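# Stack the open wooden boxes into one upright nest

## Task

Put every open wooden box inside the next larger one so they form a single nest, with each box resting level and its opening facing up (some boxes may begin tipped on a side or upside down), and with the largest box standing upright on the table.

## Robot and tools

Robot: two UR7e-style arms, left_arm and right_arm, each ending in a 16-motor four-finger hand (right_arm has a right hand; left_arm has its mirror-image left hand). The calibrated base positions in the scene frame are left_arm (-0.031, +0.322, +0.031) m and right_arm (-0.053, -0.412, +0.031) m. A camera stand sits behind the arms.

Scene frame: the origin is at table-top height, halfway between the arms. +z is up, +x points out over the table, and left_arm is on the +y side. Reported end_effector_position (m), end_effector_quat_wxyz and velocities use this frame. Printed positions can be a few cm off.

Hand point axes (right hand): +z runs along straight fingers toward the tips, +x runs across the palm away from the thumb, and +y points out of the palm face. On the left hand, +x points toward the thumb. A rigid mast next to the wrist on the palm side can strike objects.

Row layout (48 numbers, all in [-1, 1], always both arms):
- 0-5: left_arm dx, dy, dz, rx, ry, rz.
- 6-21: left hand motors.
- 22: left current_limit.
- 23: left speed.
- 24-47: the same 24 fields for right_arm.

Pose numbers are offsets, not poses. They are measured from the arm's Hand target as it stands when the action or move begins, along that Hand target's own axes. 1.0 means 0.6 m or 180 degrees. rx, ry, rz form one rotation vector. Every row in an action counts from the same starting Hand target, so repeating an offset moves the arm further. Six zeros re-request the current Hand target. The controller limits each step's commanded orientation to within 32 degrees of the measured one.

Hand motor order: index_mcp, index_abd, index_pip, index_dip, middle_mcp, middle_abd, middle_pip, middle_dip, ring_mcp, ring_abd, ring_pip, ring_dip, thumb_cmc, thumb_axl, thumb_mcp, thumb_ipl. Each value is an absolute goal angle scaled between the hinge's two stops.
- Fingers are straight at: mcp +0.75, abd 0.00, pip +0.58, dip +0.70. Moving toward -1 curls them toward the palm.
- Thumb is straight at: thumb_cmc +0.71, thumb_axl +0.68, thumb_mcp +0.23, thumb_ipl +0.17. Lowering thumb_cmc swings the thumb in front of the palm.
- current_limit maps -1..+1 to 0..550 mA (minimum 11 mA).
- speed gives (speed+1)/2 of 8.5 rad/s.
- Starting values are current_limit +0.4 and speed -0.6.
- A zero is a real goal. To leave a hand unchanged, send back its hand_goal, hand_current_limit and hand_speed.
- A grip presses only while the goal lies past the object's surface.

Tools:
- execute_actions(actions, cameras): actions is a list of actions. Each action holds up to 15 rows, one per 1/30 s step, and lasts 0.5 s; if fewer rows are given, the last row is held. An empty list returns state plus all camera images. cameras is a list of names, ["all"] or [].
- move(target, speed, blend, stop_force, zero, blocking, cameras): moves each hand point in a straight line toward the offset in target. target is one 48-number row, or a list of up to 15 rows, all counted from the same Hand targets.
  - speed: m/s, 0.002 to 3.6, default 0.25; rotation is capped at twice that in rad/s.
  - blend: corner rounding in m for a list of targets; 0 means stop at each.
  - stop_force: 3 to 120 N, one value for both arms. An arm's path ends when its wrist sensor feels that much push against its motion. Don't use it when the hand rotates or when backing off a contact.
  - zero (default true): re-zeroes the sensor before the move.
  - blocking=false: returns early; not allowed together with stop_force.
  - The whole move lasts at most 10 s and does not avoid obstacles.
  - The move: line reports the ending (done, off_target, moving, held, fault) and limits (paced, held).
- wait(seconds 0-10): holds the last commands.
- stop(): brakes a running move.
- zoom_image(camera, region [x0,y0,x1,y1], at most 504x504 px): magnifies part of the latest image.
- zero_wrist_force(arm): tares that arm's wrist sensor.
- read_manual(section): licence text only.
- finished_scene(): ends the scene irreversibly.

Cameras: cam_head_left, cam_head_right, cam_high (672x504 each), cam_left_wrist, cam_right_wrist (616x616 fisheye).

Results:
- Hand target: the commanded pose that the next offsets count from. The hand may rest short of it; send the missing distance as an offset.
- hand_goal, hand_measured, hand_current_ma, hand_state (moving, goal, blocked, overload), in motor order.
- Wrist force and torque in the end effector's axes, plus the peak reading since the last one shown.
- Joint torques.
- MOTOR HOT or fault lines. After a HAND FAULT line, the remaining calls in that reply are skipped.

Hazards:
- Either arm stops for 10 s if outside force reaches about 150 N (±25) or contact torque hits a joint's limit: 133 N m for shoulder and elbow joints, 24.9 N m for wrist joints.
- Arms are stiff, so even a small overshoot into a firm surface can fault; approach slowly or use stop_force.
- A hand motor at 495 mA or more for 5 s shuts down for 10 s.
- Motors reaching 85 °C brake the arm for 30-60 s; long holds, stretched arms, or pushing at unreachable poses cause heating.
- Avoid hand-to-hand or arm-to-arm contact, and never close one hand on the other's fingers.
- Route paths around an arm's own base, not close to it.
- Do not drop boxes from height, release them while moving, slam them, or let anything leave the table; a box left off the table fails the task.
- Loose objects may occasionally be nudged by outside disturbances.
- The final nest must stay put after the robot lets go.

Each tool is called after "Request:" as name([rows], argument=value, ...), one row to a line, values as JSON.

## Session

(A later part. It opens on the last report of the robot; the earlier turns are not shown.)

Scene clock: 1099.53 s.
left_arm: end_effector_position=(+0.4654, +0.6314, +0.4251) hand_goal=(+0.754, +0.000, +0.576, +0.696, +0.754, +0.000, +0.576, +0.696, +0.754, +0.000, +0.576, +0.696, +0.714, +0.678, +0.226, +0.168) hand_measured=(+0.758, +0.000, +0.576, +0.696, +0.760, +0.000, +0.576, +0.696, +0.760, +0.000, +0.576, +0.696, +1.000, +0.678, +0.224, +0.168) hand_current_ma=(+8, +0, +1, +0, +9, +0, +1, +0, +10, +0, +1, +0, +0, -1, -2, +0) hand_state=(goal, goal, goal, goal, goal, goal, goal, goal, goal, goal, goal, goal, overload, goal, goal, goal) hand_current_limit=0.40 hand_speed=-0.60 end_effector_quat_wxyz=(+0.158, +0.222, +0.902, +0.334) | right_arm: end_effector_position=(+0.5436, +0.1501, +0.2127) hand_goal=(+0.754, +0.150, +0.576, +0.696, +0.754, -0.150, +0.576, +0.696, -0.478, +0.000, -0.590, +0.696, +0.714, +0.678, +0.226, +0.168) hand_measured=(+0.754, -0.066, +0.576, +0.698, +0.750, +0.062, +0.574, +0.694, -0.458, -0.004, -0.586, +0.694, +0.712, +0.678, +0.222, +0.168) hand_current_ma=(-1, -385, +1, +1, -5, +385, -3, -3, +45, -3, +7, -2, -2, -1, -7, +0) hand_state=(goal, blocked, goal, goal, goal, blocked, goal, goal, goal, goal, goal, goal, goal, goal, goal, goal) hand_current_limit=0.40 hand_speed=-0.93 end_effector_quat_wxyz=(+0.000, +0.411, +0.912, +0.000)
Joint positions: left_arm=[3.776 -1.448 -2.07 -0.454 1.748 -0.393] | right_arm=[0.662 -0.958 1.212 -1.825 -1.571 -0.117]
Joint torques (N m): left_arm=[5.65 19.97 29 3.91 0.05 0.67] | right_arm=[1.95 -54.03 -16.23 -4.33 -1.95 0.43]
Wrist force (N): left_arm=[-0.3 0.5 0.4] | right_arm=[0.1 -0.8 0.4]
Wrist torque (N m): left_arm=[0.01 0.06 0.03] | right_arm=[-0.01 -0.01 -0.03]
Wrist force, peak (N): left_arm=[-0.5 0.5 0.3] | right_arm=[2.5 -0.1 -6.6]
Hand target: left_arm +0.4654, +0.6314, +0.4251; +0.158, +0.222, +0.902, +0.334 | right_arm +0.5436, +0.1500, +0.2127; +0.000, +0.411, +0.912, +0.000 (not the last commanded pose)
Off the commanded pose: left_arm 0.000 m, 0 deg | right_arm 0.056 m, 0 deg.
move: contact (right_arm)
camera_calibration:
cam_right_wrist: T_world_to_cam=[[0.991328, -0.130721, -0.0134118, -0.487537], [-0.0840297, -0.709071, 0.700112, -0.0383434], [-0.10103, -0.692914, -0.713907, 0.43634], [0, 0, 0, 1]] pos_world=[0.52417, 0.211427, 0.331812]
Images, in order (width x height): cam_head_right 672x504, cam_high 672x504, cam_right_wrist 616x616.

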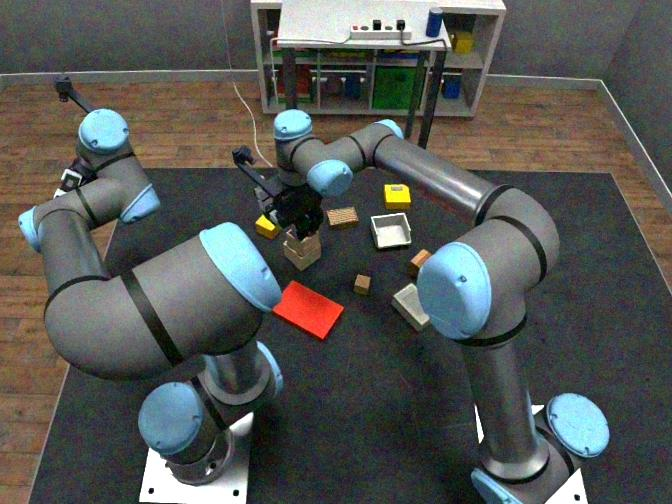

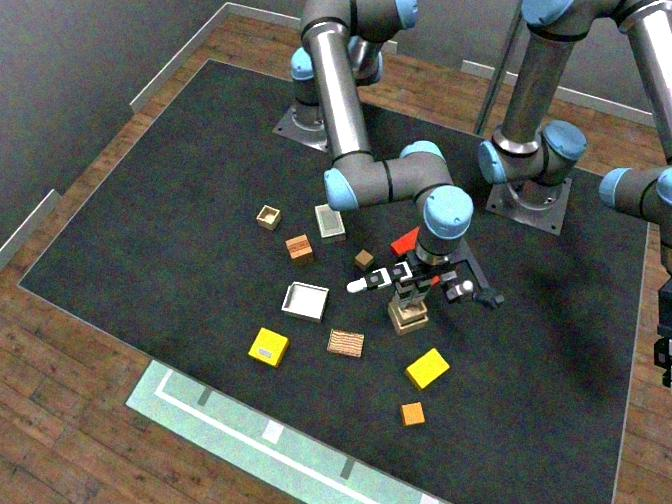

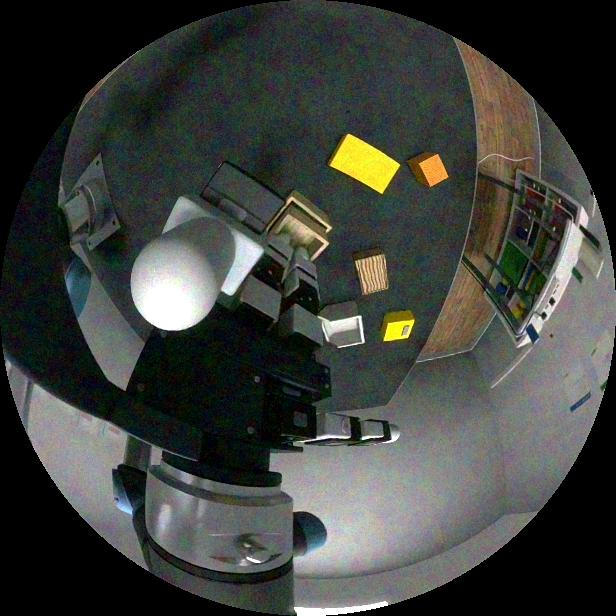

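Request:
move([
  [0,0,0,0,0,0,0.754,0,0.576,0.696,0.754,0,0.576,0.696,0.754,0,0.576,0.696,0.714,0.678,0.226,0.168,0.4,-0.6,0,0,-0.012,0,0,0,0.754,0.15,0.576,0.696,0.754,-0.15,0.576,0.696,-0.479,0,-0.591,0.696,0.714,0.678,0.226,0.168,0.4,-0.93],
  [0,0,0,0,0,0,0.754,0,0.576,0.696,0.754,0,0.576,0.696,0.754,0,0.576,0.696,0.714,0.678,0.226,0.168,0.4,-0.6,0.0031,0.0028,-0.012,0,0,0,0.754,0.15,0.576,0.696,0.754,-0.15,0.576,0.696,-0.479,0,-0.591,0.696,0.714,0.678,0.226,0.168,0.4,-0.93],
], speed=0.05, cameras=[])

Request:
move(target=[0,0,0,0,0,0,0.754,0,0.576,0.696,0.754,0,0.576,0.696,0.754,0,0.576,0.696,0.714,0.678,0.226,0.168,0.4,-0.6,0,0,0.105,0,0,0,0.754,0.15,0.576,0.696,0.754,-0.15,0.576,0.696,-0.479,0,-0.591,0.696,0.714,0.678,0.226,0.168,0.4,-0.93], speed=0.02, stop_force=3, cameras=["cam_right_wrist","cam_head_right","cam_high"])

Request:
zoom_image(camera="cam_head_right", region=[275, 222, 335, 277])

Request:
zoom_image(camera="cam_high", region=[380, 285, 440, 340])

Request:
zoom_image(camera="cam_right_wrist", region=[265, 185, 340, 265])

Scene clock: 1150.93 s.
left_arm: end_effector_position=(+0.4654, +0.6314, +0.4251) hand_goal=(+0.754, +0.000, +0.576, +0.696, +0.754, +0.000, +0.576, +0.696, +0.754, +0.000, +0.576, +0.696, +0.714, +0.678, +0.226, +0.168) hand_measured=(+0.758, +0.000, +0.576, +0.696, +0.760, +0.000, +0.576, +0.696, +0.760, +0.000, +0.576, +0.696, +1.000, +0.678, +0.224, +0.168) hand_current_ma=(+8, +0, +1, +0, +9, +0, +1, +0, +10, +0, +1, +0, +0, -1, -2, +0) hand_state=(goal, goal, goal, goal, goal, goal, goal, goal, goal, goal, goal, goal, overload, goal, goal, goal) hand_current_limit=0.40 hand_speed=-0.60 end_effector_quat_wxyz=(+0.158, +0.222, +0.902, +0.334) | right_arm: end_effector_position=(+0.5436, +0.1526, +0.2198) hand_goal=(+0.754, +0.150, +0.576, +0.696, +0.754, -0.150, +0.576, +0.696, -0.478, +0.000, -0.590, +0.696, +0.714, +0.678, +0.226, +0.168) hand_measured=(+0.754, -0.066, +0.576, +0.698, +0.750, +0.062, +0.574, +0.694, -0.458, -0.004, -0.586, +0.694, +0.712, +0.678, +0.222, +0.168) hand_current_ma=(-1, -385, +1, +1, -5, +385, -3, -3, +45, -3, +7, -2, -2, -1, -7, +0) hand_state=(goal, blocked, goal, goal, goal, blocked, goal, goal, goal, goal, goal, goal, goal, goal, goal, goal) hand_current_limit=0.40 hand_speed=-0.93 end_effector_quat_wxyz=(+0.000, +0.411, +0.912, +0.000)
Joint positions: left_arm=[3.776 -1.448 -2.07 -0.454 1.748 -0.393] | right_arm=[0.665 -0.958 1.192 -1.806 -1.571 -0.114]
Joint torques (N m): left_arm=[5.34 19.52 29.07 3.91 0.25 0.23] | right_arm=[-7.25 -54.67 -14.7 -3.46 -1.78 -0.52]
Wrist force (N): left_arm=[-0.2 0.3 0.3] | right_arm=[0.0 -0.6 0.4]
Wrist torque (N m): left_arm=[0.01 0.05 0.03] | right_arm=[0.02 0.01 -0.03]
Wrist force, peak (N): left_arm=[-0.4 0.7 0.1] | right_arm=[0.5 -0.9 0.5]
Hand target: left_arm +0.4654, +0.6314, +0.4251; +0.158, +0.222, +0.902, +0.334 | right_arm +0.5436, +0.1526, +0.2199; +0.000, +0.411, +0.912, +0.000
Off the commanded pose: left_arm 0.000 m, 0 deg | right_arm 0.000 m, 0 deg.
move: done
No camera images: "cameras" was empty.

Scene clock: 1153.07 s.
left_arm: end_effector_position=(+0.4654, +0.6314, +0.4251) hand_goal=(+0.754, +0.000, +0.576, +0.696, +0.754, +0.000, +0.576, +0.696, +0.754, +0.000, +0.576, +0.696, +0.714, +0.678, +0.226, +0.168) hand_measured=(+0.758, +0.000, +0.576, +0.696, +0.760, +0.000, +0.576, +0.696, +0.760, +0.000, +0.576, +0.696, +1.000, +0.678, +0.224, +0.168) hand_current_ma=(+8, +0, +1, +0, +9, +0, +1, +0, +10, +0, +1, +0, +0, -1, -2, +0) hand_state=(goal, goal, goal, goal, goal, goal, goal, goal, goal, goal, goal, goal, overload, goal, goal, goal) hand_current_limit=0.40 hand_speed=-0.60 end_effector_quat_wxyz=(+0.158, +0.222, +0.902, +0.334) | right_arm: end_effector_position=(+0.5437, +0.1525, +0.2002) hand_goal=(+0.754, +0.150, +0.576, +0.696, +0.754, -0.150, +0.576, +0.696, -0.478, +0.000, -0.590, +0.696, +0.714, +0.678, +0.226, +0.168) hand_measured=(+0.748, -0.066, +0.574, +0.696, +0.744, +0.062, +0.570, +0.694, -0.458, -0.004, -0.586, +0.694, +0.712, +0.678, +0.222, +0.168) hand_current_ma=(-10, -385, -2, +0, -19, +385, -7, -3, +45, -3, +7, -2, -2, -1, -7, +0) hand_state=(goal, blocked, goal, goal, goal, blocked, goal, goal, goal, goal, goal, goal, goal, goal, goal, goal) hand_current_limit=0.40 hand_speed=-0.93 end_effector_quat_wxyz=(+0.000, +0.411, +0.912, +0.000)
Joint positions: left_arm=[3.776 -1.448 -2.07 -0.454 1.748 -0.393] | right_arm=[0.665 -0.945 1.224 -1.85 -1.571 -0.114]
Joint torques (N m): left_arm=[6.03 18.65 29.06 3.79 0.06 0.55] | right_arm=[-8.74 -54.6 -29.86 -3.96 -1.8 -0.75]
Wrist force (N): left_arm=[-0.2 0.4 0.0] | right_arm=[0.3 -0.3 0.1]
Wrist torque (N m): left_arm=[0.05 0.03 0.03] | right_arm=[0.01 0.00 -0.01]
Wrist force, peak (N): left_arm=[-0.3 0.4 0.6] | right_arm=[0.4 0.1 -2.9]
Hand target: left_arm +0.4654, +0.6314, +0.4251; +0.158, +0.222, +0.902, +0.334 | right_arm +0.5436, +0.1526, +0.2002; +0.000, +0.411, +0.912, +0.000 (not the last commanded pose)
Off the commanded pose: left_arm 0.000 m, 0 deg | right_arm 0.043 m, 0 deg.
move: contact (right_arm)
camera_calibration:
cam_right_wrist: T_world_to_cam=[[0.991327, -0.13073, -0.0134035, -0.487477], [-0.0840417, -0.70907, 0.700112, -0.027805], [-0.10103, -0.692914, -0.713907, 0.429159], [0, 0, 0, 1]] pos_world=[0.52427, 0.213927, 0.319312]
Images, in order (width x height): cam_head_right 672x504, cam_high 672x504, cam_right_wrist 616x616.

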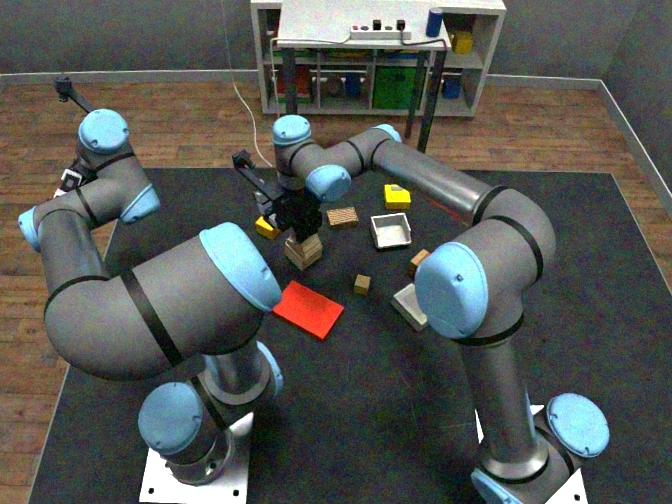

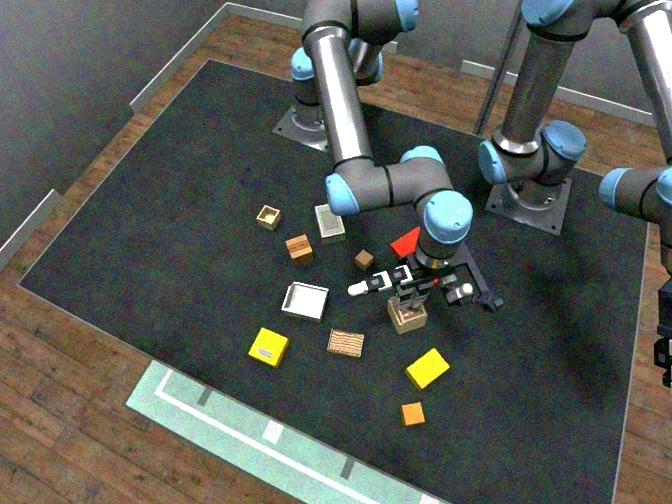

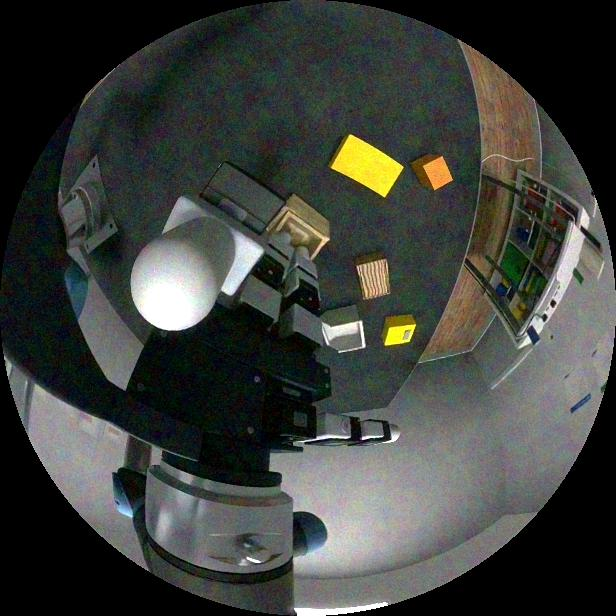

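Scaled by 8.400.

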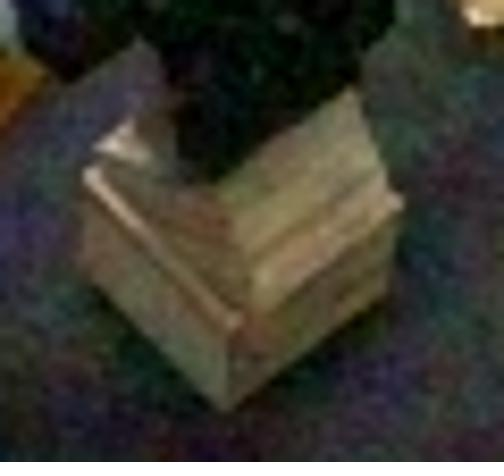

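Scaled by 8.400.

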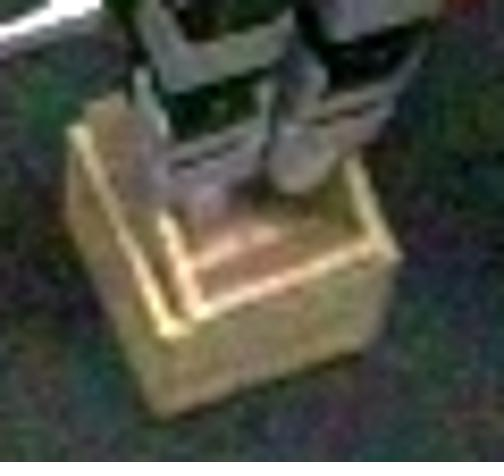

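Scaled by 6.300 from the camera's 616x616 image, which has a finer 880x880 frame.

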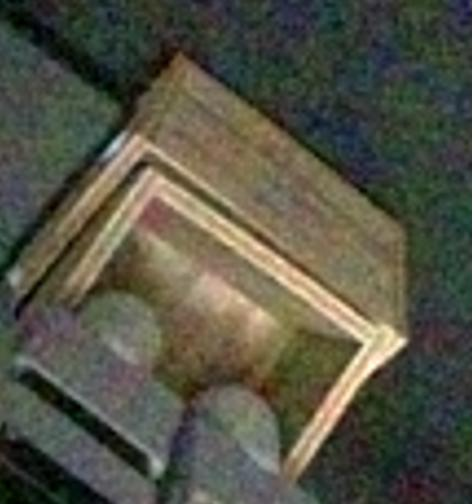

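Request:
move(target=[0,0,0,0,0,0,0.754,0,0.576,0.696,0.754,0,0.576,0.696,0.754,0,0.576,0.696,0.714,0.678,0.226,0.168,0.4,-0.6,0,0,-0.0667,0,0,0,0.754,0.15,0.576,0.696,0.754,-0.15,0.576,0.696,-0.479,0,-0.591,0.696,0.714,0.678,0.226,0.168,0.4,-0.93], speed=0.05, cameras=["cam_right_wrist","cam_head_right","cam_high"])

Request:
zoom_image(camera="cam_head_right", region=[265, 202, 335, 277])

Request:
zoom_image(camera="cam_high", region=[375, 270, 445, 340])

Request:
zoom_image(camera="cam_right_wrist", region=[265, 185, 340, 265])

Scene clock: 1164.07 s.
left_arm: end_effector_position=(+0.4654, +0.6314, +0.4251) hand_goal=(+0.754, +0.000, +0.576, +0.696, +0.754, +0.000, +0.576, +0.696, +0.754, +0.000, +0.576, +0.696, +0.714, +0.678, +0.226, +0.168) hand_measured=(+0.758, +0.000, +0.576, +0.696, +0.760, +0.000, +0.576, +0.696, +0.760, +0.000, +0.576, +0.696, +1.000, +0.678, +0.224, +0.168) hand_current_ma=(+8, +0, +1, +0, +9, +0, +1, +0, +10, +0, +1, +0, +0, -1, -2, +0) hand_state=(goal, goal, goal, goal, goal, goal, goal, goal, goal, goal, goal, goal, overload, goal, goal, goal) hand_current_limit=0.40 hand_speed=-0.60 end_effector_quat_wxyz=(+0.158, +0.222, +0.902, +0.334) | right_arm: end_effector_position=(+0.5436, +0.1525, +0.2404) hand_goal=(+0.754, +0.150, +0.576, +0.696, +0.754, -0.150, +0.576, +0.696, -0.478, +0.000, -0.590, +0.696, +0.714, +0.678, +0.226, +0.168) hand_measured=(+0.750, -0.066, +0.574, +0.696, +0.748, +0.062, +0.572, +0.694, -0.458, -0.004, -0.586, +0.694, +0.712, +0.678, +0.222, +0.168) hand_current_ma=(-4, -385, -2, +0, -10, +385, -6, -3, +45, -3, +7, -2, -2, -1, -7, +0) hand_state=(goal, blocked, goal, goal, goal, blocked, goal, goal, goal, goal, goal, goal, goal, goal, goal, goal) hand_current_limit=0.40 hand_speed=-0.93 end_effector_quat_wxyz=(+0.000, +0.411, +0.912, +0.000) end_effector_velocity=(+0.001, +0.000, -0.001) end_effector_angular_velocity=(+0.001, -0.001, -0.001)
Joint positions: left_arm=[3.776 -1.448 -2.07 -0.454 1.748 -0.393] | right_arm=[0.665 -0.969 1.157 -1.76 -1.571 -0.114]
Joint velocities: left_arm=[within noise] | right_arm=[-0.001 0.001 0.003 -0.005 0 0]
Joint torques (N m): left_arm=[4.98 18.33 28.93 3.95 0.47 0.43] | right_arm=[2.71 -39.49 -15.04 -4.28 -1.37 0.47]
Wrist force (N): left_arm=[-0.3 0.3 0.0] | right_arm=[0.1 -0.6 0.2]
Wrist torque (N m): left_arm=[0.03 0.04 0.04] | right_arm=[0.02 -0.01 -0.01]
Wrist force, peak (N): left_arm=[-0.5 0.7 0.1] | right_arm=[0.4 -0.9 0.5]
Hand target: left_arm +0.4654, +0.6314, +0.4251; +0.158, +0.222, +0.902, +0.334 | right_arm +0.5436, +0.1526, +0.2402; +0.000, +0.411, +0.912, +0.000
Off the commanded pose: left_arm 0.000 m, 0 deg | right_arm 0.000 m, 0 deg.
move: done
camera_calibration:
cam_right_wrist: T_world_to_cam=[[0.991329, -0.130731, -0.0132817, -0.486983], [-0.0841418, -0.709163, 0.700006, -0.0558389], [-0.100931, -0.692818, -0.714014, 0.457825], [0, 0, 0, 1]] pos_world=[0.52427, 0.213927, 0.359513]
Images, in order (width x height): cam_head_right 672x504, cam_high 672x504, cam_right_wrist 616x616.

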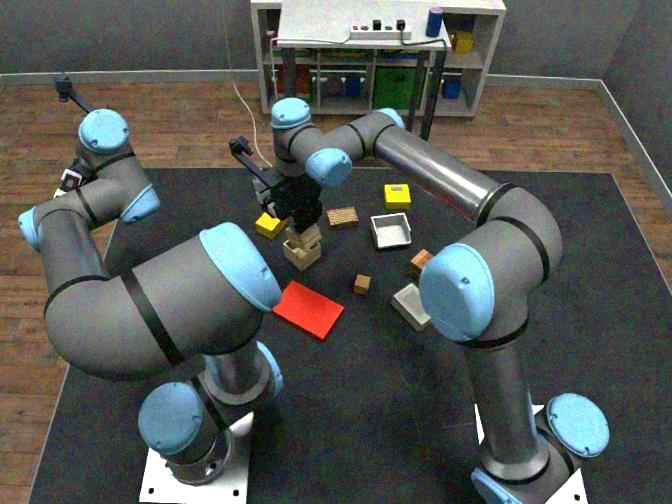

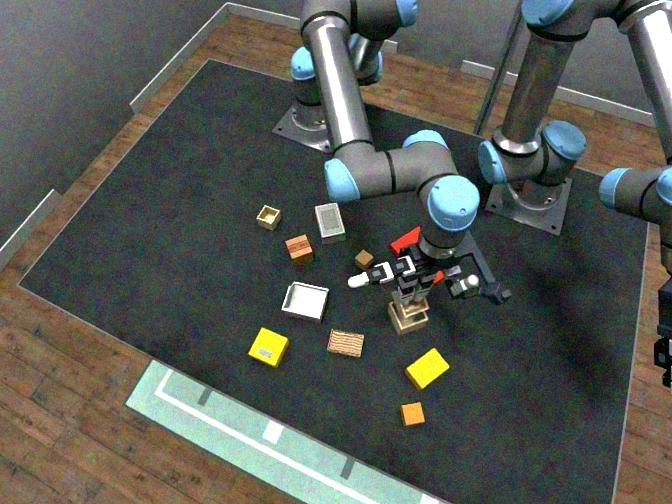

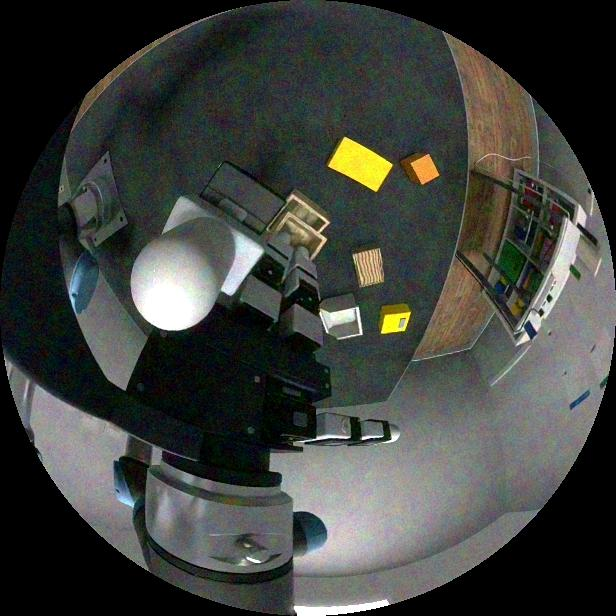

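Scaled by 6.720.

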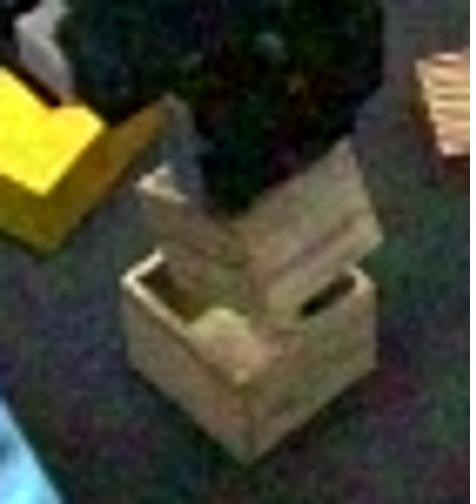

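Scaled by 7.200.

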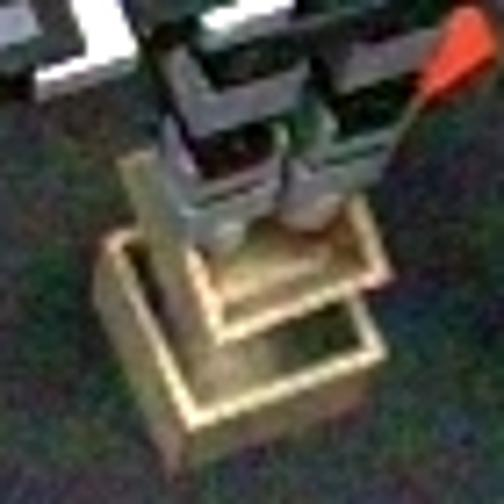

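Scaled by 6.300 from the camera's 616x616 image, which has a finer 880x880 frame.

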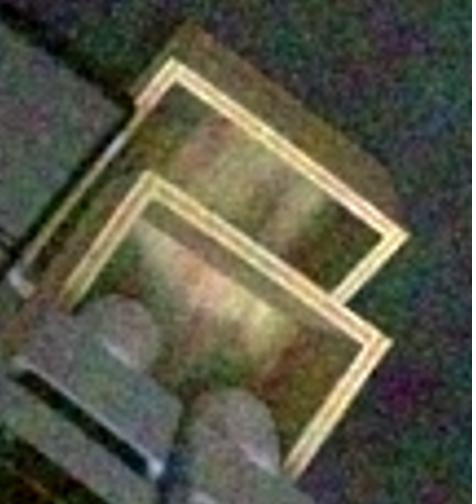

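Request:
move(target=[0,0,0,0,0,0,0.754,0,0.576,0.696,0.754,0,0.576,0.696,0.754,0,0.576,0.696,0.714,0.678,0.226,0.168,0.4,-0.6,0,-0.0715,-0.032,-0.1111,0,0,0.754,0.15,0.576,0.696,0.754,-0.15,0.576,0.696,-0.479,0,-0.591,0.696,0.714,0.678,0.226,0.168,0.4,-0.93], speed=0.08, cameras=["cam_right_wrist","cam_head_right","cam_high"])

Request:
zoom_image(camera="cam_head_right", region=[265, 202, 335, 277])

Request:
zoom_image(camera="cam_high", region=[375, 270, 445, 340])

Request:
zoom_image(camera="cam_right_wrist", region=[265, 185, 340, 265])

Scene clock: 1177.83 s.
left_arm: end_effector_position=(+0.4654, +0.6314, +0.4251) hand_goal=(+0.754, +0.000, +0.576, +0.696, +0.754, +0.000, +0.576, +0.696, +0.754, +0.000, +0.576, +0.696, +0.714, +0.678, +0.226, +0.168) hand_measured=(+0.758, +0.000, +0.576, +0.696, +0.760, +0.000, +0.576, +0.696, +0.760, +0.000, +0.576, +0.696, +1.000, +0.678, +0.224, +0.168) hand_current_ma=(+8, +0, +1, +0, +9, +0, +1, +0, +10, +0, +1, +0, +0, -1, -2, +0) hand_state=(goal, goal, goal, goal, goal, goal, goal, goal, goal, goal, goal, goal, overload, goal, goal, goal) hand_current_limit=0.40 hand_speed=-0.60 end_effector_quat_wxyz=(+0.158, +0.222, +0.902, +0.334) | right_arm: end_effector_position=(+0.5115, +0.1241, +0.2595) hand_goal=(+0.754, +0.150, +0.576, +0.696, +0.754, -0.150, +0.576, +0.696, -0.478, +0.000, -0.590, +0.696, +0.714, +0.678, +0.226, +0.168) hand_measured=(+0.756, -0.066, +0.576, +0.696, +0.754, +0.062, +0.574, +0.694, -0.458, -0.004, -0.586, +0.694, +0.714, +0.678, +0.222, +0.168) hand_current_ma=(+3, -385, +0, +0, +0, +385, -2, -3, +44, -3, +4, -2, +1, -1, -7, +0) hand_state=(goal, blocked, goal, goal, goal, blocked, goal, goal, goal, goal, goal, goal, goal, goal, goal, goal) hand_current_limit=0.40 hand_speed=-0.93 end_effector_quat_wxyz=(+0.072, +0.404, +0.898, +0.158)
Joint positions: left_arm=[3.776 -1.448 -2.07 -0.454 1.748 -0.393] | right_arm=[0.643 -1.18 1.639 -2.376 -1.525 -0.128]
Joint torques (N m): left_arm=[5.31 19.66 29.04 3.99 0.32 0.57] | right_arm=[3.32 -29.94 -20.32 -4.04 -1.66 -0.48]
Wrist force (N): left_arm=[-0.5 0.4 0.1] | right_arm=[0.4 -1.4 0.3]
Wrist torque (N m): left_arm=[0.02 0.07 0.01] | right_arm=[0.03 -0.01 0.06]
Wrist force, peak (N): left_arm=[-0.5 0.7 0.3] | right_arm=[0.4 -2.0 0.4]
Hand target: left_arm +0.4654, +0.6314, +0.4251; +0.158, +0.222, +0.902, +0.334 | right_arm +0.5115, +0.1241, +0.2594; +0.072, +0.404, +0.898, +0.158
Off the commanded pose: left_arm 0.000 m, 0 deg | right_arm 0.000 m, 0 deg.
move: done
camera_calibration:
cam_right_wrist: T_world_to_cam=[[0.965192, -0.153803, 0.211539, -0.500693], [-0.23914, -0.846489, 0.475677, 0.0624135], [0.105905, -0.509708, -0.853805, 0.35625], [0, 0, 0, 1]] pos_world=[0.460462, 0.157408, 0.380395]
Images, in order (width x height): cam_head_right 672x504, cam_high 672x504, cam_right_wrist 616x616.

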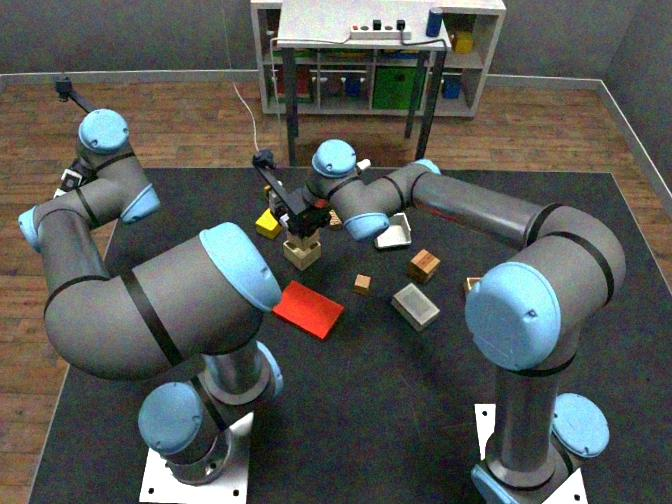

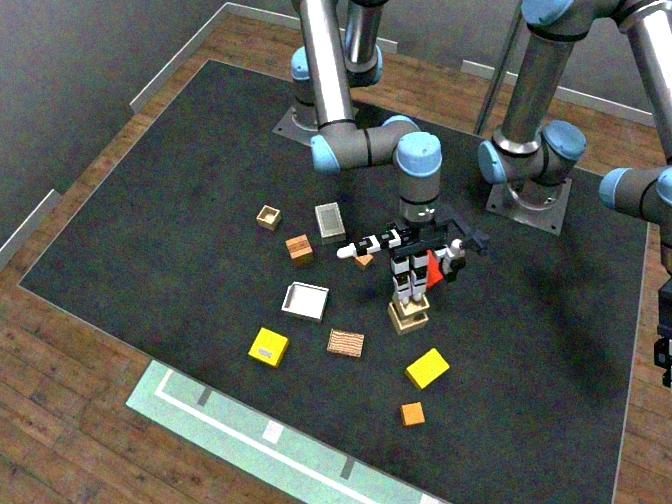

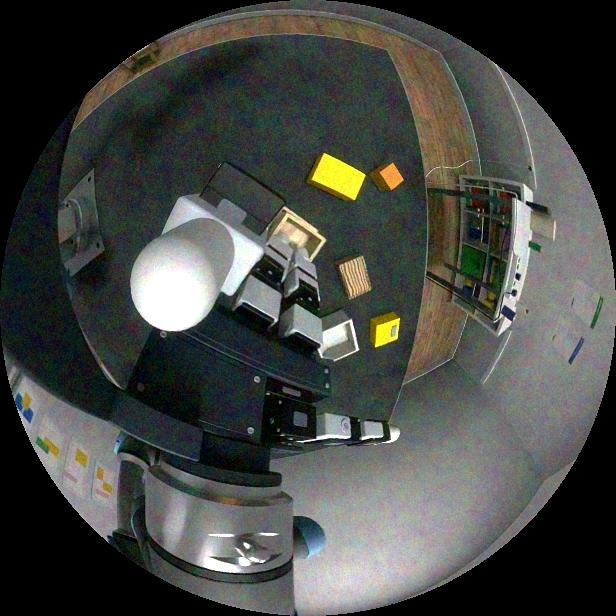

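Scaled by 6.720.

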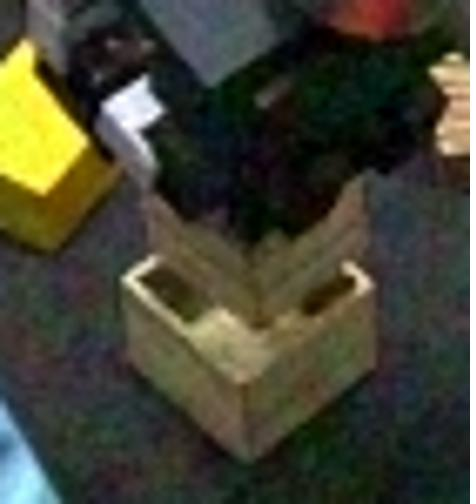

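Scaled by 7.200.

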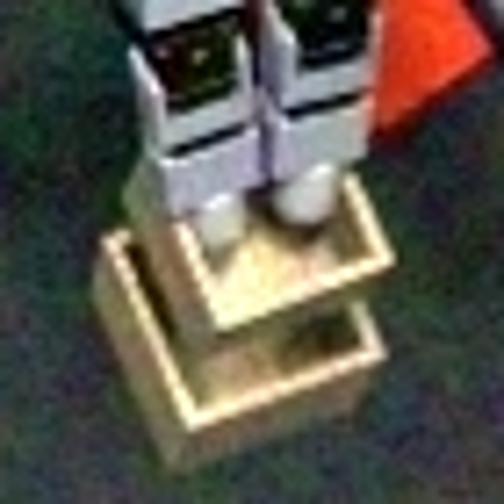

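Scaled by 6.300 from the camera's 616x616 image, which has a finer 880x880 frame.

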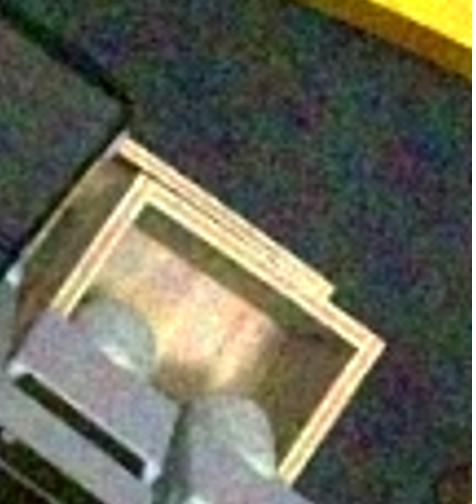

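Request:
move(target=[0,0,0,0,0,0,0.754,0,0.576,0.696,0.754,0,0.576,0.696,0.754,0,0.576,0.696,0.714,0.678,0.226,0.168,0.4,-0.6,0,-0.016,0.0439,0,0,0,0.754,0.15,0.576,0.696,0.754,-0.15,0.576,0.696,-0.479,0,-0.591,0.696,0.714,0.678,0.226,0.168,0.4,-0.93], speed=0.03, stop_force=3, cameras=["cam_right_wrist","cam_head_right","cam_high"])

Request:
zoom_image(camera="cam_head_right", region=[275, 222, 335, 277])

Request:
zoom_image(camera="cam_high", region=[375, 270, 445, 340])

Request:
zoom_image(camera="cam_right_wrist", region=[265, 185, 340, 265])

Scene clock: 1249.83 s.
left_arm: end_effector_position=(+0.4654, +0.6314, +0.4251) hand_goal=(+0.754, +0.000, +0.576, +0.696, +0.754, +0.000, +0.576, +0.696, +0.754, +0.000, +0.576, +0.696, +0.714, +0.678, +0.226, +0.168) hand_measured=(+0.758, +0.000, +0.576, +0.696, +0.760, +0.000, +0.576, +0.696, +0.760, +0.000, +0.576, +0.696, +1.000, +0.678, +0.224, +0.168) hand_current_ma=(+8, +0, +1, +0, +9, +0, +1, +0, +10, +0, +1, +0, +0, -1, -2, +0) hand_state=(goal, goal, goal, goal, goal, goal, goal, goal, goal, goal, goal, goal, overload, goal, goal, goal) hand_current_limit=0.40 hand_speed=-0.60 end_effector_quat_wxyz=(+0.158, +0.222, +0.902, +0.334) | right_arm: end_effector_position=(+0.5115, +0.1241, +0.2314) hand_goal=(+0.754, +0.150, +0.576, +0.696, +0.754, -0.150, +0.576, +0.696, -0.478, +0.000, -0.590, +0.696, +0.714, +0.678, +0.226, +0.168) hand_measured=(+0.756, -0.066, +0.576, +0.696, +0.754, +0.062, +0.574, +0.694, -0.458, -0.004, -0.586, +0.694, +0.714, +0.678, +0.222, +0.168) hand_current_ma=(+3, -385, +0, +0, +0, +385, -2, -3, +44, -3, +4, -2, +1, -1, -7, +0) hand_state=(goal, blocked, goal, goal, goal, blocked, goal, goal, goal, goal, goal, goal, goal, goal, goal, goal) hand_current_limit=0.40 hand_speed=-0.93 end_effector_quat_wxyz=(+0.072, +0.404, +0.898, +0.158)
Joint positions: left_arm=[3.776 -1.448 -2.07 -0.454 1.748 -0.393] | right_arm=[0.643 -1.148 1.673 -2.442 -1.525 -0.127]
Joint torques (N m): left_arm=[5.6 17.31 29.69 4.11 0.39 0.24] | right_arm=[-2.47 -45.17 -29.98 -0.58 -1.13 -1.19]
Wrist force (N): left_arm=[-0.5 0.4 0.3] | right_arm=[0.3 -1.6 0.4]
Wrist torque (N m): left_arm=[0.02 0.08 0.01] | right_arm=[0.01 0.02 0.04]
Wrist force, peak (N): left_arm=[-0.5 0.5 0.6] | right_arm=[0.4 -1.9 0.3]
Hand target: left_arm +0.4654, +0.6314, +0.4251; +0.158, +0.222, +0.902, +0.334 | right_arm +0.5115, +0.1241, +0.2314; +0.072, +0.404, +0.898, +0.158
Off the commanded pose: left_arm 0.000 m, 0 deg | right_arm 0.000 m, 0 deg.
move: done
camera_calibration:
cam_right_wrist: T_world_to_cam=[[0.965182, -0.153754, 0.211622, -0.494669], [-0.239139, -0.846501, 0.475657, 0.075849], [0.106004, -0.509702, -0.853795, 0.33227], [0, 0, 0, 1]] pos_world=[0.460362, 0.157508, 0.352295]
Images, in order (width x height): cam_head_right 672x504, cam_high 672x504, cam_right_wrist 616x616.

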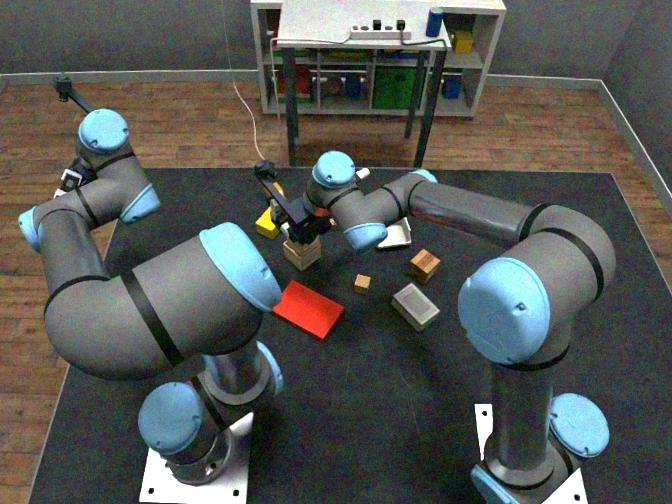

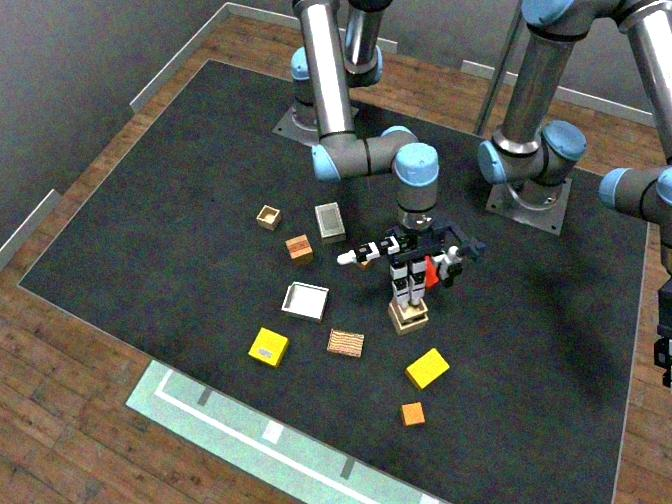

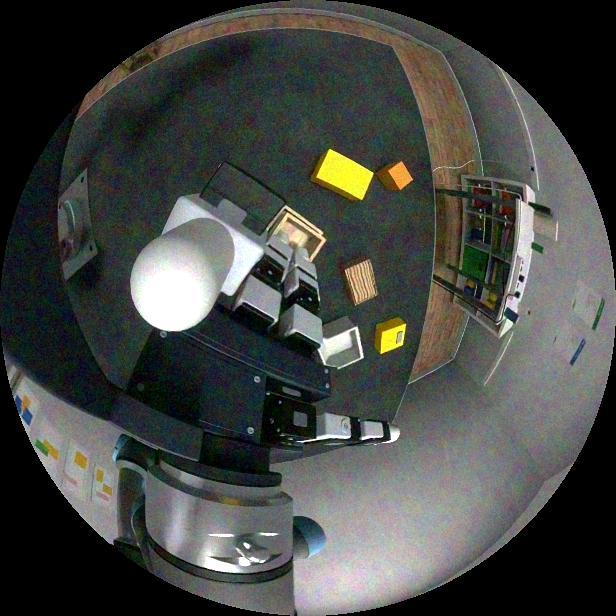

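Scaled by 8.400.

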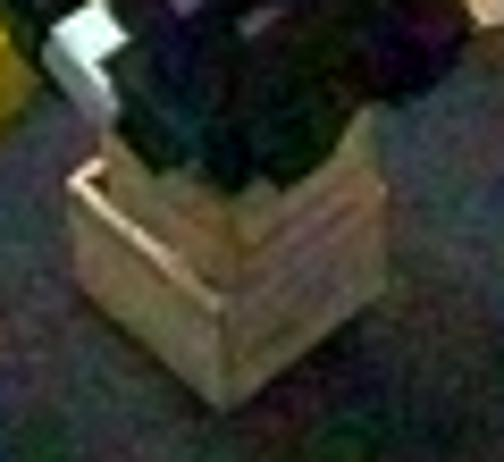

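Scaled by 7.200.

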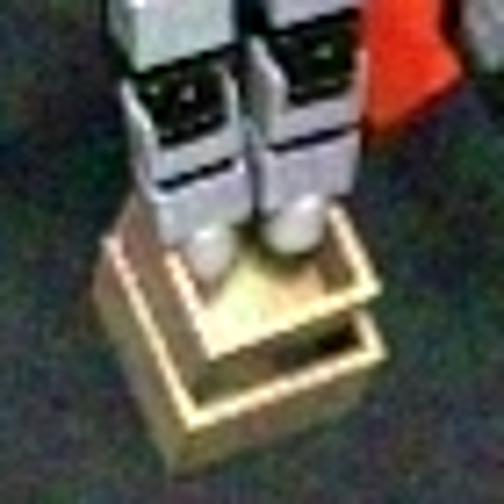

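Scaled by 6.300 from the camera's 616x616 image, which has a finer 880x880 frame.

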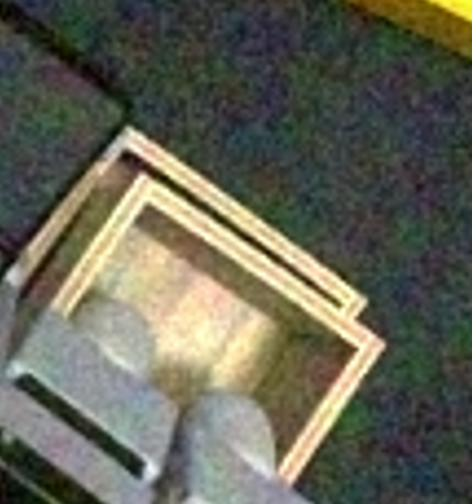

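Request:
move([
  [0,0,0,0,0,0,0.754,0,0.576,0.696,0.754,0,0.576,0.696,0.754,0,0.576,0.696,0.714,0.678,0.226,0.168,0.4,-0.6,0,0.0342,-0.094,0,0,0,0.754,0.15,0.576,0.696,0.754,-0.15,0.576,0.696,-0.479,0,-0.591,0.696,0.714,0.678,0.226,0.168,0.4,-0.93],
  [0,0,0,0,0,0,0.754,0,0.576,0.696,0.754,0,0.576,0.696,0.754,0,0.576,0.696,0.714,0.678,0.226,0.168,0.4,-0.6,-0.0376,-0.0862,-0.0858,0.1111,0,0,0.754,0.15,0.576,0.696,0.754,-0.15,0.576,0.696,-0.479,0,-0.591,0.696,0.714,0.678,0.226,0.168,0.4,-0.93],
], speed=0.15, blend=[0.02, 0], cameras=["cam_right_wrist","cam_head_right"])

Request:
zoom_image(camera="cam_head_right", region=[285, 200, 365, 280])

Request:
zoom_image(camera="cam_right_wrist", region=[265, 185, 340, 265])

Scene clock: 1305.27 s.
left_arm: end_effector_position=(+0.4654, +0.6314, +0.4251) hand_goal=(+0.754, +0.000, +0.576, +0.696, +0.754, +0.000, +0.576, +0.696, +0.754, +0.000, +0.576, +0.696, +0.714, +0.678, +0.226, +0.168) hand_measured=(+0.758, +0.000, +0.576, +0.696, +0.760, +0.000, +0.576, +0.696, +0.760, +0.000, +0.576, +0.696, +1.000, +0.678, +0.224, +0.168) hand_current_ma=(+8, +0, +1, +0, +9, +0, +1, +0, +10, +0, +1, +0, +0, -1, -2, +0) hand_state=(goal, goal, goal, goal, goal, goal, goal, goal, goal, goal, goal, goal, overload, goal, goal, goal) hand_current_limit=0.40 hand_speed=-0.60 end_effector_quat_wxyz=(+0.158, +0.222, +0.902, +0.334) | right_arm: end_effector_position=(+0.4770, +0.0633, +0.2622) hand_goal=(+0.754, +0.150, +0.576, +0.696, +0.754, -0.150, +0.576, +0.696, -0.478, +0.000, -0.590, +0.696, +0.714, +0.678, +0.226, +0.168) hand_measured=(+0.756, -0.066, +0.576, +0.696, +0.754, +0.062, +0.574, +0.694, -0.458, -0.004, -0.586, +0.694, +0.714, +0.678, +0.222, +0.168) hand_current_ma=(+2, -385, +0, +0, +0, +385, -2, -3, +43, -3, +4, -2, +1, -1, -7, +0) hand_state=(goal, blocked, goal, goal, goal, blocked, goal, goal, goal, goal, goal, goal, goal, goal, goal, goal) hand_current_limit=0.40 hand_speed=-0.93 end_effector_quat_wxyz=(+0.000, +0.411, +0.912, +0.000)
Joint positions: left_arm=[3.776 -1.448 -2.07 -0.454 1.748 -0.393] | right_arm=[0.608 -1.246 1.515 -1.841 -1.571 -0.17]
Joint torques (N m): left_arm=[4.8 18.48 30.21 3.98 0.46 0.3] | right_arm=[10.09 -28.67 -15 -0.35 2.18 0.63]
Wrist force (N): left_arm=[-0.4 0.6 0.2] | right_arm=[0.3 -0.7 0.5]
Wrist torque (N m): left_arm=[0.05 0.05 0.02] | right_arm=[-0.03 -0.02 0.12]
Wrist force, peak (N): left_arm=[-0.6 0.6 0.4] | right_arm=[0.1 -2.3 2.0]
Hand target: left_arm +0.4654, +0.6314, +0.4251; +0.158, +0.222, +0.902, +0.334 | right_arm +0.4769, +0.0633, +0.2621; +0.000, +0.411, +0.912, +0.000
Off the commanded pose: left_arm 0.000 m, 0 deg | right_arm 0.000 m, 0 deg.
move: done
camera_calibration:
cam_right_wrist: T_world_to_cam=[[0.991312, -0.130873, -0.0131444, -0.43226], [-0.084339, -0.70914, 0.700006, -0.139882], [-0.100933, -0.692816, -0.714016, 0.40486], [0, 0, 0, 1]] pos_world=[0.457571, 0.124726, 0.381313]
Images, in order (width x height): cam_head_right 672x504, cam_right_wrist 616x616.

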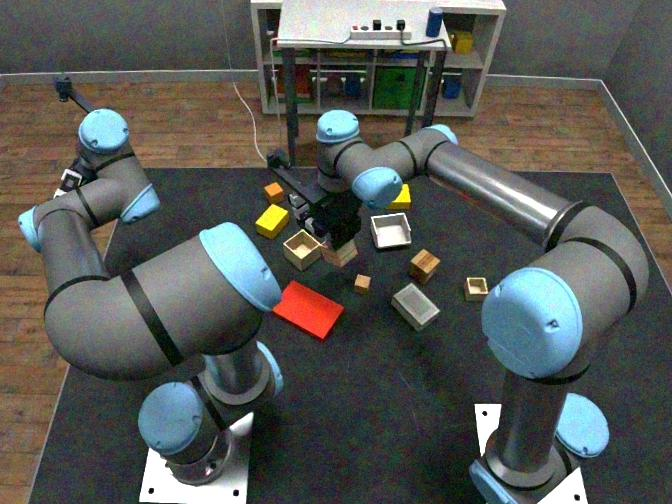

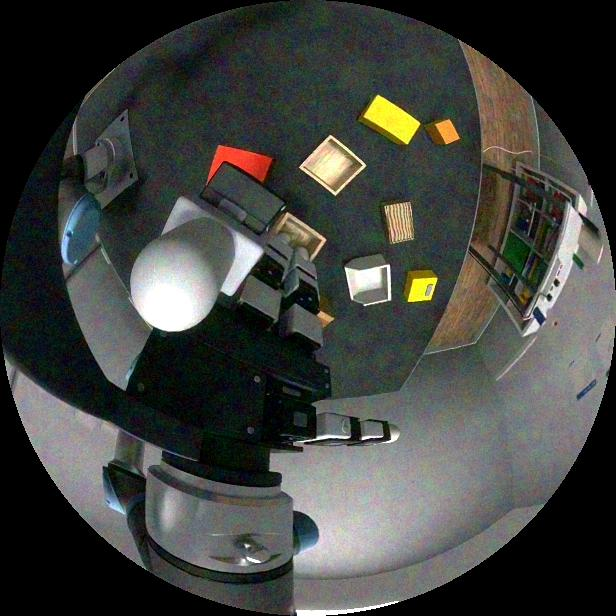

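Scaled by 6.300.

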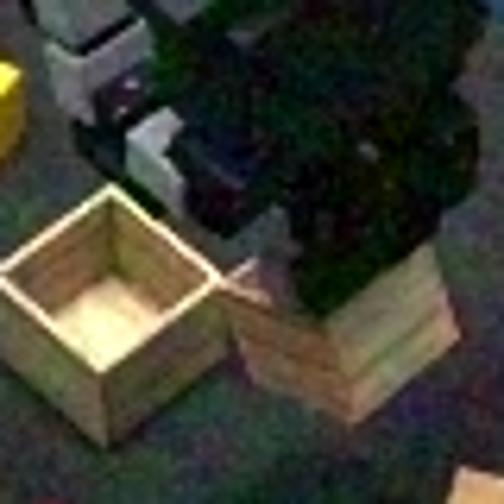

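Scaled by 6.300 from the camera's 616x616 image, which has a finer 880x880 frame.

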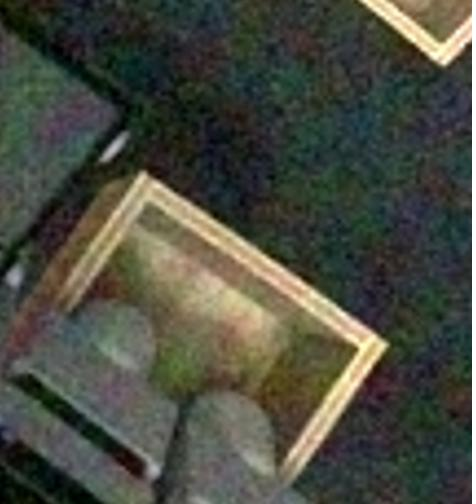

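Request:
move(target=[0,0,0,0,0,0,0.754,0,0.576,0.696,0.754,0,0.576,0.696,0.754,0,0.576,0.696,0.714,0.678,0.226,0.168,0.4,-0.6,0,0,0.1817,0,0,0,0.754,0.15,0.576,0.696,0.754,-0.15,0.576,0.696,-0.479,0,-0.591,0.696,0.714,0.678,0.226,0.168,0.4,-0.93], speed=0.06, stop_force=5, cameras=["cam_right_wrist","cam_head_right"])

Request:
zoom_image(camera="cam_head_right", region=[285, 210, 365, 290])

Request:
zoom_image(camera="cam_right_wrist", region=[265, 185, 340, 265])

Scene clock: 1314.50 s.
left_arm: end_effector_position=(+0.4654, +0.6314, +0.4251) hand_goal=(+0.754, +0.000, +0.576, +0.696, +0.754, +0.000, +0.576, +0.696, +0.754, +0.000, +0.576, +0.696, +0.714, +0.678, +0.226, +0.168) hand_measured=(+0.758, +0.000, +0.576, +0.696, +0.760, +0.000, +0.576, +0.696, +0.760, +0.000, +0.576, +0.696, +1.000, +0.678, +0.224, +0.168) hand_current_ma=(+8, +0, +1, +0, +9, +0, +1, +0, +10, +0, +1, +0, +0, -1, -2, +0) hand_state=(goal, goal, goal, goal, goal, goal, goal, goal, goal, goal, goal, goal, overload, goal, goal, goal) hand_current_limit=0.40 hand_speed=-0.60 end_effector_quat_wxyz=(+0.158, +0.222, +0.902, +0.334) | right_arm: end_effector_position=(+0.4769, +0.0633, +0.1643) hand_goal=(+0.754, +0.150, +0.576, +0.696, +0.754, -0.150, +0.576, +0.696, -0.478, +0.000, -0.590, +0.696, +0.714, +0.678, +0.226, +0.168) hand_measured=(+0.756, -0.066, +0.580, +0.698, +0.754, +0.062, +0.578, +0.698, -0.460, -0.004, -0.586, +0.694, +0.714, +0.678, +0.222, +0.168) hand_current_ma=(+3, -385, +4, +3, +0, +385, +1, +2, +41, -3, +4, -2, +1, -1, -7, +0) hand_state=(goal, blocked, goal, goal, goal, blocked, goal, goal, goal, goal, goal, goal, goal, goal, goal, goal) hand_current_limit=0.40 hand_speed=-0.93 end_effector_quat_wxyz=(+0.000, +0.411, +0.912, +0.000)
Joint positions: left_arm=[3.776 -1.448 -2.07 -0.454 1.748 -0.393] | right_arm=[0.608 -1.16 1.662 -2.073 -1.571 -0.17]
Joint torques (N m): left_arm=[4.46 17.72 29.82 3.65 0.66 0.26] | right_arm=[-2.91 -29.45 -12.56 -4.34 1.4 -0.24]
Wrist force (N): left_arm=[-0.3 0.5 0.1] | right_arm=[0.5 -0.7 0.4]
Wrist torque (N m): left_arm=[0.04 0.04 0.03] | right_arm=[-0.02 -0.05 0.14]
Wrist force, peak (N): left_arm=[-0.4 0.7 0.4] | right_arm=[2.5 -4.0 -7.8]
Hand target: left_arm +0.4654, +0.6314, +0.4251; +0.158, +0.222, +0.902, +0.334 | right_arm +0.4769, +0.0633, +0.1643; +0.000, +0.411, +0.912, +0.000 (not the last commanded pose)
Off the commanded pose: left_arm 0.000 m, 0 deg | right_arm 0.011 m, 0 deg.
move: contact (right_arm)
camera_calibration:
cam_right_wrist: T_world_to_cam=[[0.991326, -0.130727, -0.0135437, -0.433359], [-0.0839413, -0.709076, 0.700118, -0.0715806], [-0.101128, -0.692908, -0.713899, 0.335014], [0, 0, 0, 1]] pos_world=[0.45747, 0.124727, 0.283412]
Images, in order (width x height): cam_head_right 672x504, cam_right_wrist 616x616.

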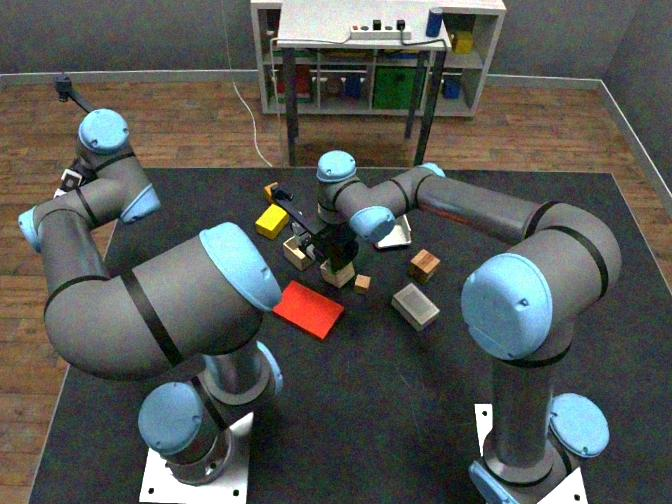

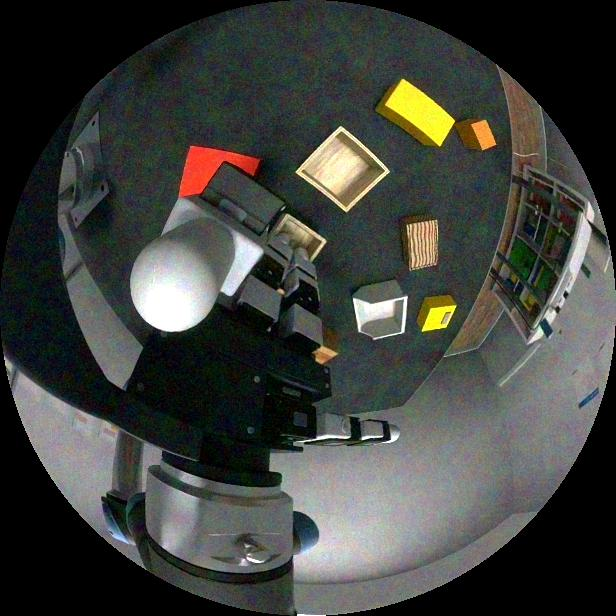

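Scaled by 6.300.

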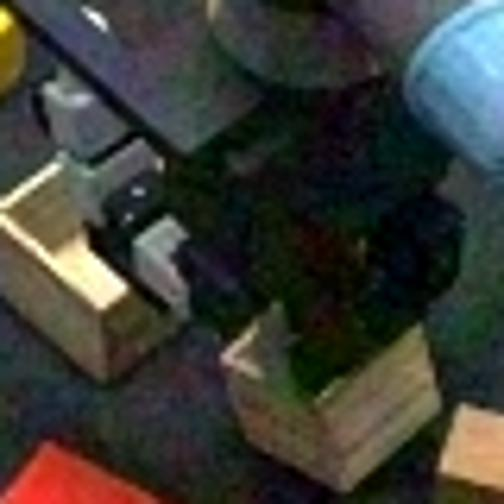

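Scaled by 6.300 from the camera's 616x616 image, which has a finer 880x880 frame.

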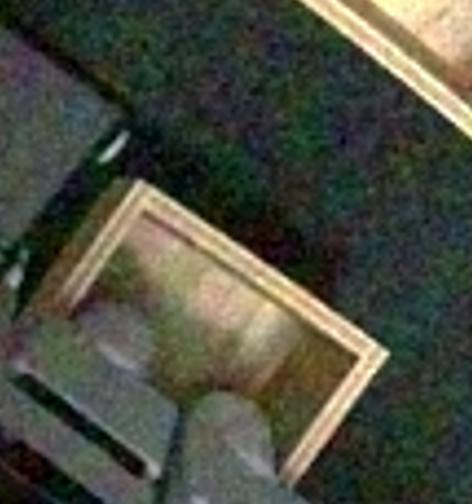

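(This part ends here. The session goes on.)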